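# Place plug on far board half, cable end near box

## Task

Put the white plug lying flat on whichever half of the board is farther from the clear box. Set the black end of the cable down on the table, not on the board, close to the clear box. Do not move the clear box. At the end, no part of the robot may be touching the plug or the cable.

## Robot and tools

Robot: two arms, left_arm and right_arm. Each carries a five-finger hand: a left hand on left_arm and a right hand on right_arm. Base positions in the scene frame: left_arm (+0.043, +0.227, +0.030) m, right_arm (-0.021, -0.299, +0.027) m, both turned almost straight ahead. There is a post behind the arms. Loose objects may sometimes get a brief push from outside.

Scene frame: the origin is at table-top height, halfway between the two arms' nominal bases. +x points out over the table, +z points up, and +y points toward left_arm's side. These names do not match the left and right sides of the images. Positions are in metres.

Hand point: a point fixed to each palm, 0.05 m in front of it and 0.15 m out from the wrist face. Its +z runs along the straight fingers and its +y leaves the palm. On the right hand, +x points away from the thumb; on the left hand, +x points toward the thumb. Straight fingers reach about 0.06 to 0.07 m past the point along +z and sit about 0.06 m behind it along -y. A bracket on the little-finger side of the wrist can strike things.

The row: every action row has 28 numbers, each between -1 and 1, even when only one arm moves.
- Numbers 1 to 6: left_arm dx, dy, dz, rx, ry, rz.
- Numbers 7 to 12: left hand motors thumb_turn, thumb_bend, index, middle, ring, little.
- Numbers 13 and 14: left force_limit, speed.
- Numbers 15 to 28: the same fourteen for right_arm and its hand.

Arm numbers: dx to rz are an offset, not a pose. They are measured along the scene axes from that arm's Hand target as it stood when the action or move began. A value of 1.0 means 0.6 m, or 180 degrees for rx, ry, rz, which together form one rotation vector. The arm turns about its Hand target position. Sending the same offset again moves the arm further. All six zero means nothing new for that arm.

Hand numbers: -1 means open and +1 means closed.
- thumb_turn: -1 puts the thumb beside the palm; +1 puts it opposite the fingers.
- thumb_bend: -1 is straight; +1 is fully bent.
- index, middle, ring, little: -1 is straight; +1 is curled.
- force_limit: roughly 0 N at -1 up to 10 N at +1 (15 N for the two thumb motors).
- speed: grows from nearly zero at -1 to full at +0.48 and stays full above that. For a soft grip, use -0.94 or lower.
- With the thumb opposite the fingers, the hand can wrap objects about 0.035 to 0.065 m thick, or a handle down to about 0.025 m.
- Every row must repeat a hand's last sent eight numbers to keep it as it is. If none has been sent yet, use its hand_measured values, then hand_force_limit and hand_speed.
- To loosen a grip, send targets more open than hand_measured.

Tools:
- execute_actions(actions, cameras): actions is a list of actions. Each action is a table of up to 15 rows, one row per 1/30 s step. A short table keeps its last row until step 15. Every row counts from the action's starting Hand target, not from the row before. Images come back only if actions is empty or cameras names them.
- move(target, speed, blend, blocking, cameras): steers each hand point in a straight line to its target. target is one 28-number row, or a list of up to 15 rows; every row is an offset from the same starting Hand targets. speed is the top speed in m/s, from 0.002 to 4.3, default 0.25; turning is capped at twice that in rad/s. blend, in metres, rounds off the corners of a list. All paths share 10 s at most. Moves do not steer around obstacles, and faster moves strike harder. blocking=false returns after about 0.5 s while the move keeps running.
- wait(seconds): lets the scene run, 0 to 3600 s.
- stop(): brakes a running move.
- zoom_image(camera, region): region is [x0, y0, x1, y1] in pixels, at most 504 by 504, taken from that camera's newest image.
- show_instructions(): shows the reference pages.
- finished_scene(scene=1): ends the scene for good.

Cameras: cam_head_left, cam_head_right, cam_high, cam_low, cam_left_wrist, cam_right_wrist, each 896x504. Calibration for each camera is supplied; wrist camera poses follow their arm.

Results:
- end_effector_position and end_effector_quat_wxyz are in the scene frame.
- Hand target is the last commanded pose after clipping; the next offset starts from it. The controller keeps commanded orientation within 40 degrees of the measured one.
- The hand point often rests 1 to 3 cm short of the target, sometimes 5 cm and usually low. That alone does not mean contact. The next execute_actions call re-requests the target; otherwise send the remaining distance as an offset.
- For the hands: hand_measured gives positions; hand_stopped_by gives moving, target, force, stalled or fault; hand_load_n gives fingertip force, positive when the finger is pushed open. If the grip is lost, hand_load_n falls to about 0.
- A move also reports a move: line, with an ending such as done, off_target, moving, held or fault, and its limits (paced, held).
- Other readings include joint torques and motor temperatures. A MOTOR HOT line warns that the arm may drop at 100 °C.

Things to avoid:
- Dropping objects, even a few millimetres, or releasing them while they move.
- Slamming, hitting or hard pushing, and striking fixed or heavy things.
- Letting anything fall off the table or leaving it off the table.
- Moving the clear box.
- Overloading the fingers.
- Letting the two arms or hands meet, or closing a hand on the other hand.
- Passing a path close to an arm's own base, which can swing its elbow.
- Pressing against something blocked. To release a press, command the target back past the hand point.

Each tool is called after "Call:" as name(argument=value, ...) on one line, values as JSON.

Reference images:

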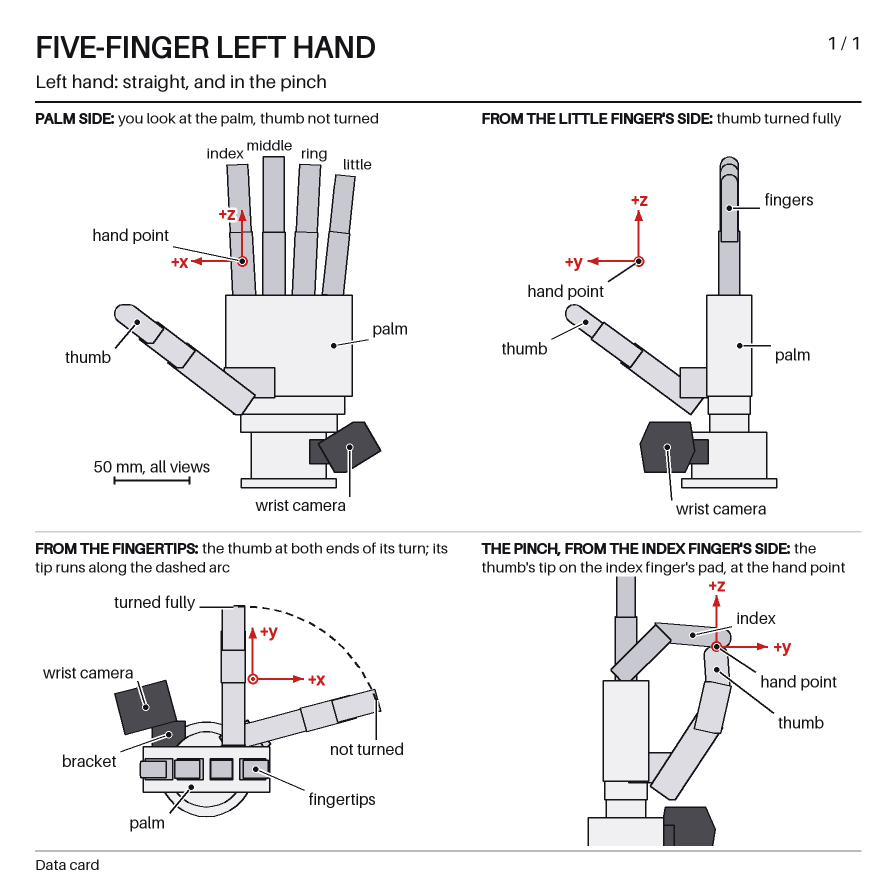

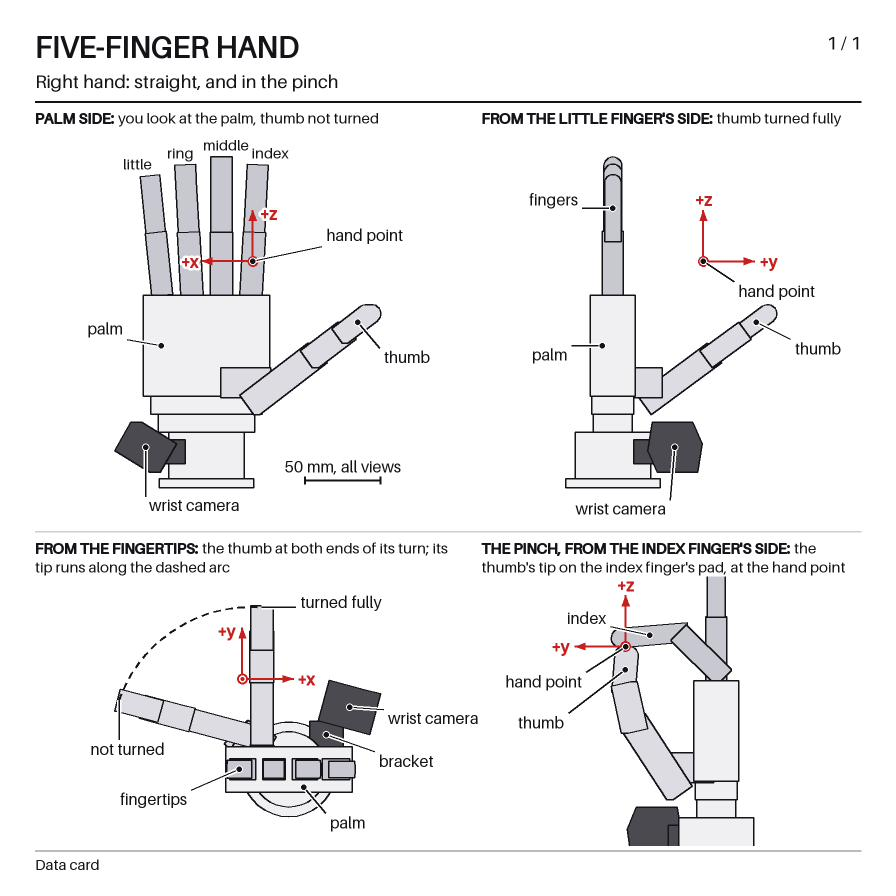

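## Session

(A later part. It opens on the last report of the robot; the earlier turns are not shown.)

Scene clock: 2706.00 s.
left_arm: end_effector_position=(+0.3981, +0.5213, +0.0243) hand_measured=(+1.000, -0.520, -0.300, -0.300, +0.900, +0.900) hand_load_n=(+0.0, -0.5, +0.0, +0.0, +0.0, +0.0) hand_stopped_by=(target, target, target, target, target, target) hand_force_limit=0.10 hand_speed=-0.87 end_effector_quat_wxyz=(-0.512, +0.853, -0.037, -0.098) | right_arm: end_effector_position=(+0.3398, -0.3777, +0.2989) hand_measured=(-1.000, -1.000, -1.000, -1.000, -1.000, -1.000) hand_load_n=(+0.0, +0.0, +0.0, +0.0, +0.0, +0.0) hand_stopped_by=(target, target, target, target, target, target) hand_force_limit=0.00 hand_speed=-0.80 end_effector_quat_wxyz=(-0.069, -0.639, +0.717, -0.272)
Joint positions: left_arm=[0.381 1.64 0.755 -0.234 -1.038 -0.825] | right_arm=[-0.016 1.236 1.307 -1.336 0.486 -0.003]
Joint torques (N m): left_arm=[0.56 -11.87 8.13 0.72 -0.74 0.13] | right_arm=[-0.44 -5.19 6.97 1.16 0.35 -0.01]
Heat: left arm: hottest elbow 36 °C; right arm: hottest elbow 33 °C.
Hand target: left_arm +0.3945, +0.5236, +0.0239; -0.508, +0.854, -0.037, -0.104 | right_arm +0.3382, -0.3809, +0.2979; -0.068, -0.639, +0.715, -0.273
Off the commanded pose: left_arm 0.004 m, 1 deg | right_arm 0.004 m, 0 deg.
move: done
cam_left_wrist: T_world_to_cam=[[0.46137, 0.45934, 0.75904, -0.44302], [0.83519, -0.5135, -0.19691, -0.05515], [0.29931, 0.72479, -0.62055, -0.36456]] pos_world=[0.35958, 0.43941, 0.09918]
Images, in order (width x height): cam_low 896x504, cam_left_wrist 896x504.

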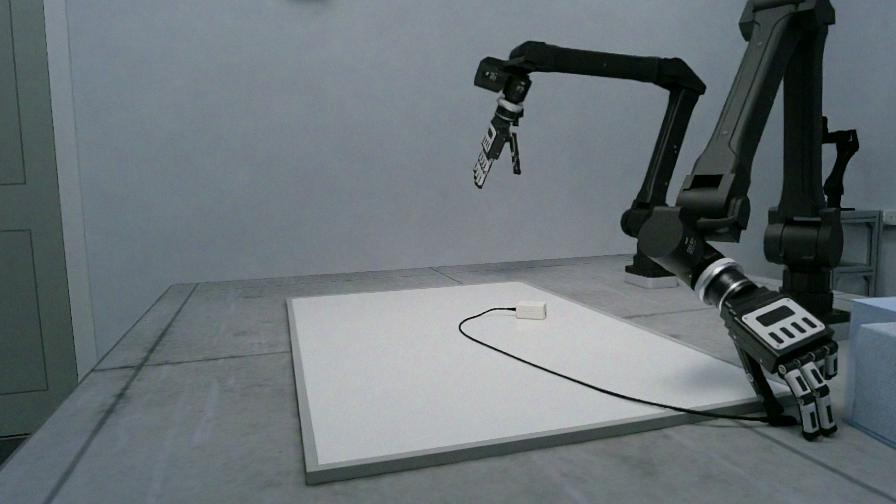

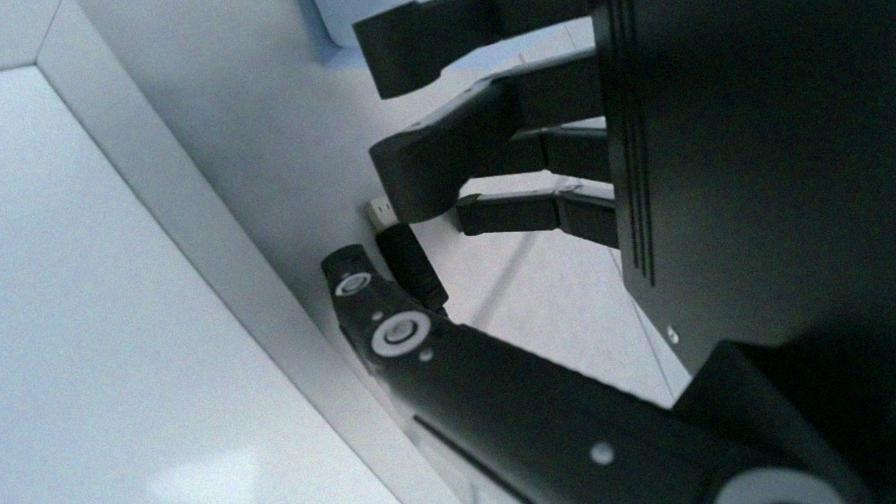

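Call:
move(target=[[0.015,0.003,0.1,0,0,0,1,-0.55,-0.3,-0.3,0.9,0.9,0.1,-0.87,0,0,0,0,0,0,-1,-1,-1,-1,-1,-1,0,-0.8],[0.03,-0.02,0.25,0,0,0,1,-0.55,-0.3,-0.3,0.9,0.9,0.1,-0.87,0,0,0,0,0,0,-1,-1,-1,-1,-1,-1,0,-0.8],[0.03,-0.4,0.4,0,0,0,1,-0.55,-0.3,-0.3,0.9,0.9,0.1,-0.87,0,0,0,0,0,0,-1,-1,-1,-1,-1,-1,0,-0.8]], speed=[0.07,0.12,0.2], blend=[0.02,0.03,0], cameras=["all"])

Scene clock: 2721.20 s.
left_arm: end_effector_position=(+0.4011, +0.2860, +0.2480) hand_measured=(+1.000, -0.550, -0.300, -0.300, +0.900, +0.900) hand_load_n=(+0.0, +0.0, +0.0, +0.0, +0.0, +0.0) hand_stopped_by=(target, target, target, target, target, target) hand_force_limit=0.10 hand_speed=-0.87 end_effector_quat_wxyz=(-0.481, +0.870, -0.096, -0.051) | right_arm: end_effector_position=(+0.3398, -0.3777, +0.2989) hand_measured=(-1.000, -1.000, -1.000, -1.000, -1.000, -1.000) hand_load_n=(+0.0, +0.0, +0.0, +0.0, +0.0, +0.0) hand_stopped_by=(target, target, target, target, target, target) hand_force_limit=0.00 hand_speed=-0.80 end_effector_quat_wxyz=(-0.069, -0.639, +0.717, -0.272)
Joint positions: left_arm=[-0.22 1.32 1.143 -1.7 -0.979 -1.719] | right_arm=[-0.016 1.236 1.307 -1.336 0.486 -0.003]
Joint torques (N m): left_arm=[0.03 -8.94 14.46 -0.38 -0.79 -0.06] | right_arm=[-0.32 -5.01 6.9 1.14 0.35 -0.01]
Heat: left arm: hottest elbow 36 °C; right arm: hottest elbow 33 °C.
Hand target: left_arm +0.4125, +0.2837, +0.2638; -0.508, +0.854, -0.037, -0.104 | right_arm +0.3382, -0.3809, +0.2979; -0.068, -0.639, +0.715, -0.273
Off the commanded pose: left_arm 0.020 m, 10 deg | right_arm 0.004 m, 0 deg.
joint sent to its limit (left arm) — joint 4 (wrist pitch), lower limit. The joint targets are off in orientation, not in position.
move: off_target (left_arm)
cam_left_wrist: T_world_to_cam=[[0.51033, 0.45376, 0.73053, -0.51708], [0.7569, -0.64026, -0.13106, -0.08315], [0.40825, 0.61982, -0.67019, -0.0574]] pos_world=[0.35024, 0.21697, 0.32838]
cam_right_wrist: T_world_to_cam=[[-0.96929, -0.1877, -0.15886, 0.30256], [-0.19414, 0.98063, 0.02589, 0.42598], [0.15093, 0.05594, -0.98696, 0.38257]] pos_world=[0.31823, -0.38233, 0.41461]

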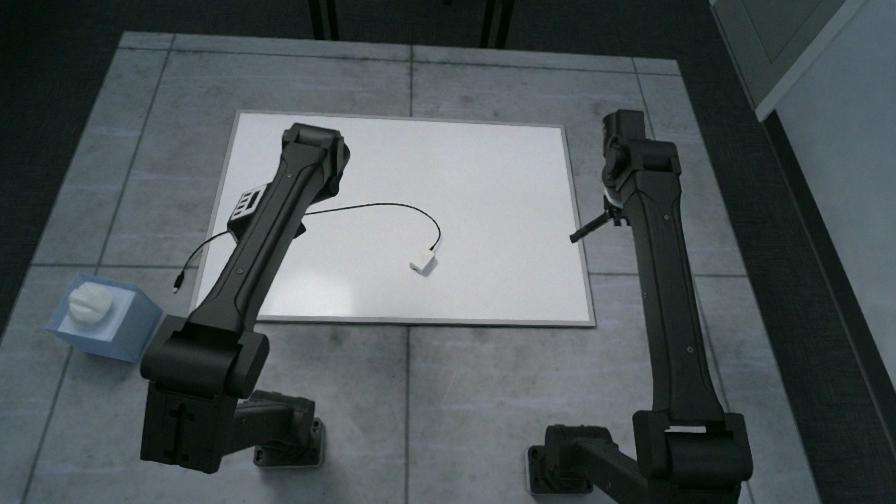

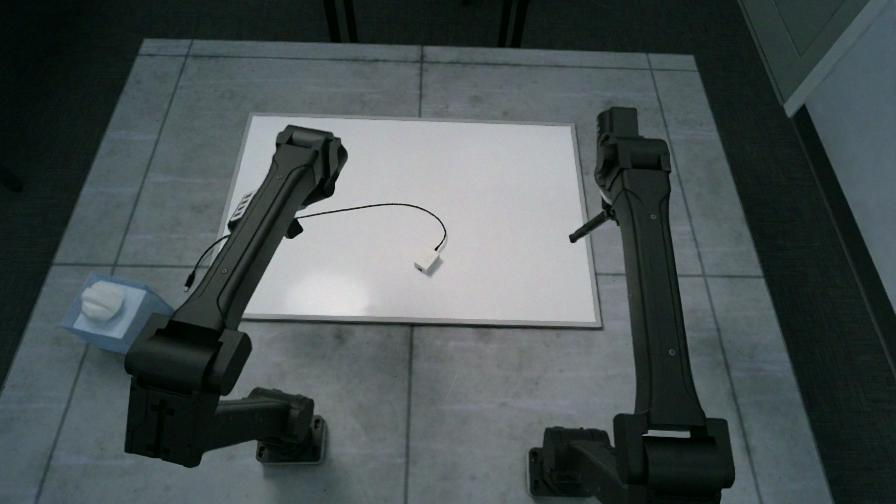

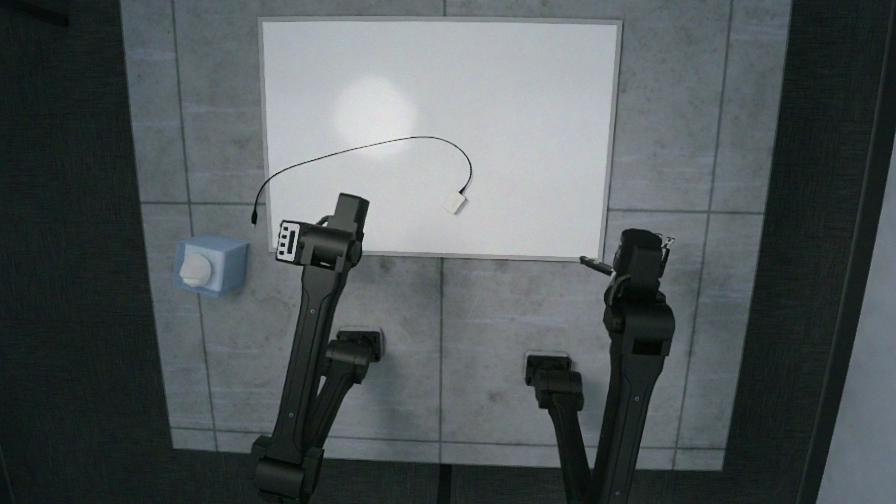

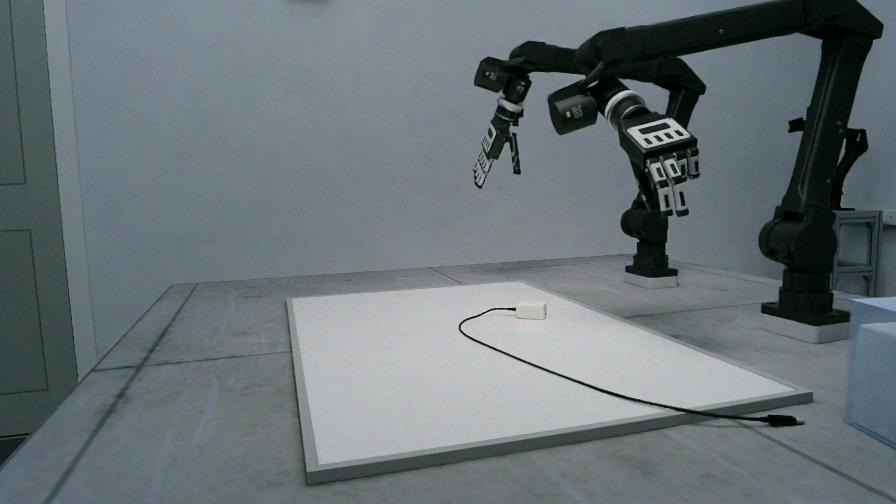

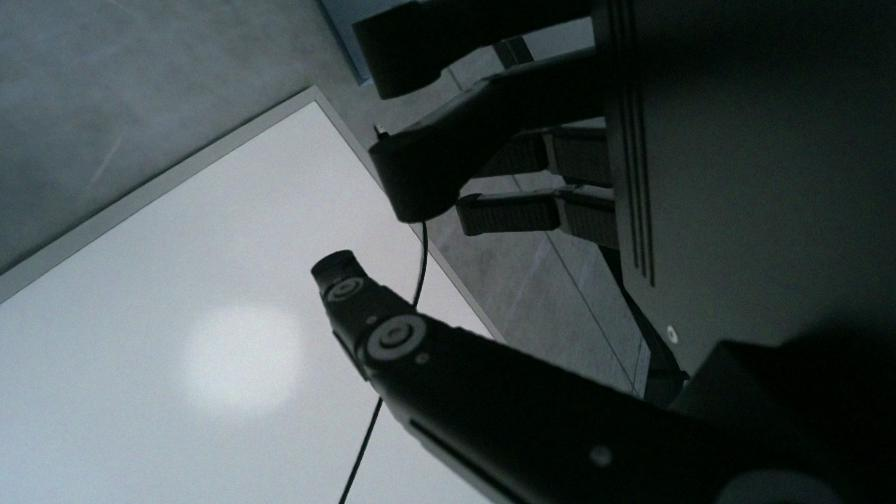

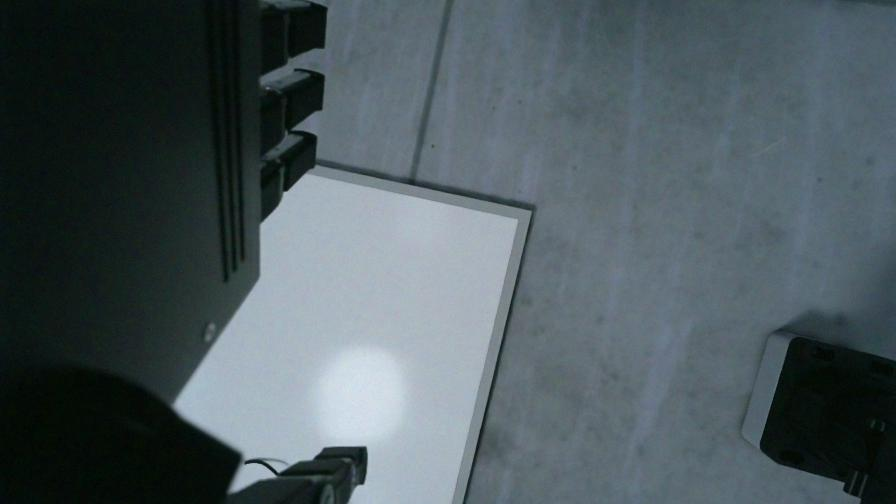

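Call:
zoom_image(camera="cam_high", region=[420, 160, 500, 230])

Call:
zoom_image(camera="cam_low", region=[440, 280, 580, 350])

Call:
zoom_image(camera="cam_high", region=[160, 170, 300, 310])

Call:
zoom_image(camera="cam_low", region=[680, 340, 896, 480])

Scaled by 6.300 from the camera's image (finer frame: 1280x720).

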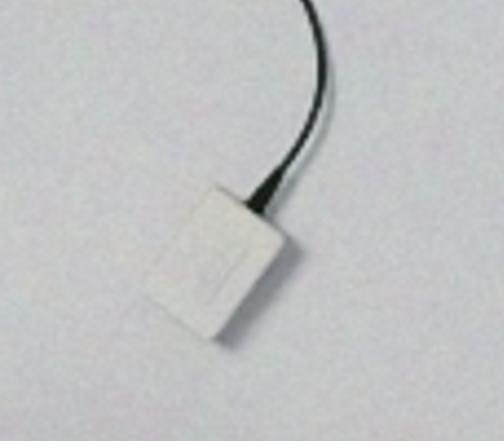

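Scaled by 3.600 from the camera's image (finer frame: 1280x720).

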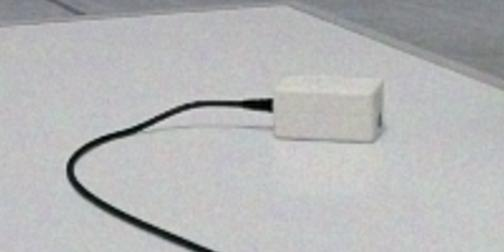

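Scaled by 3.600 from the camera's image (finer frame: 1280x720).

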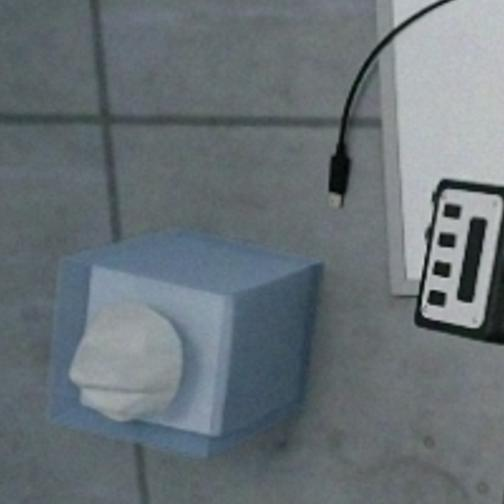

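Scaled by 2.333 from the camera's image (finer frame: 1280x720).

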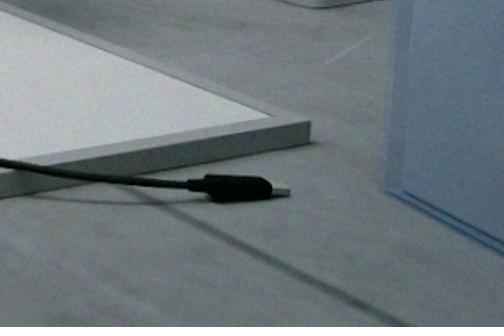

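Call:
finished_scene()

The scene is finished: the task was done.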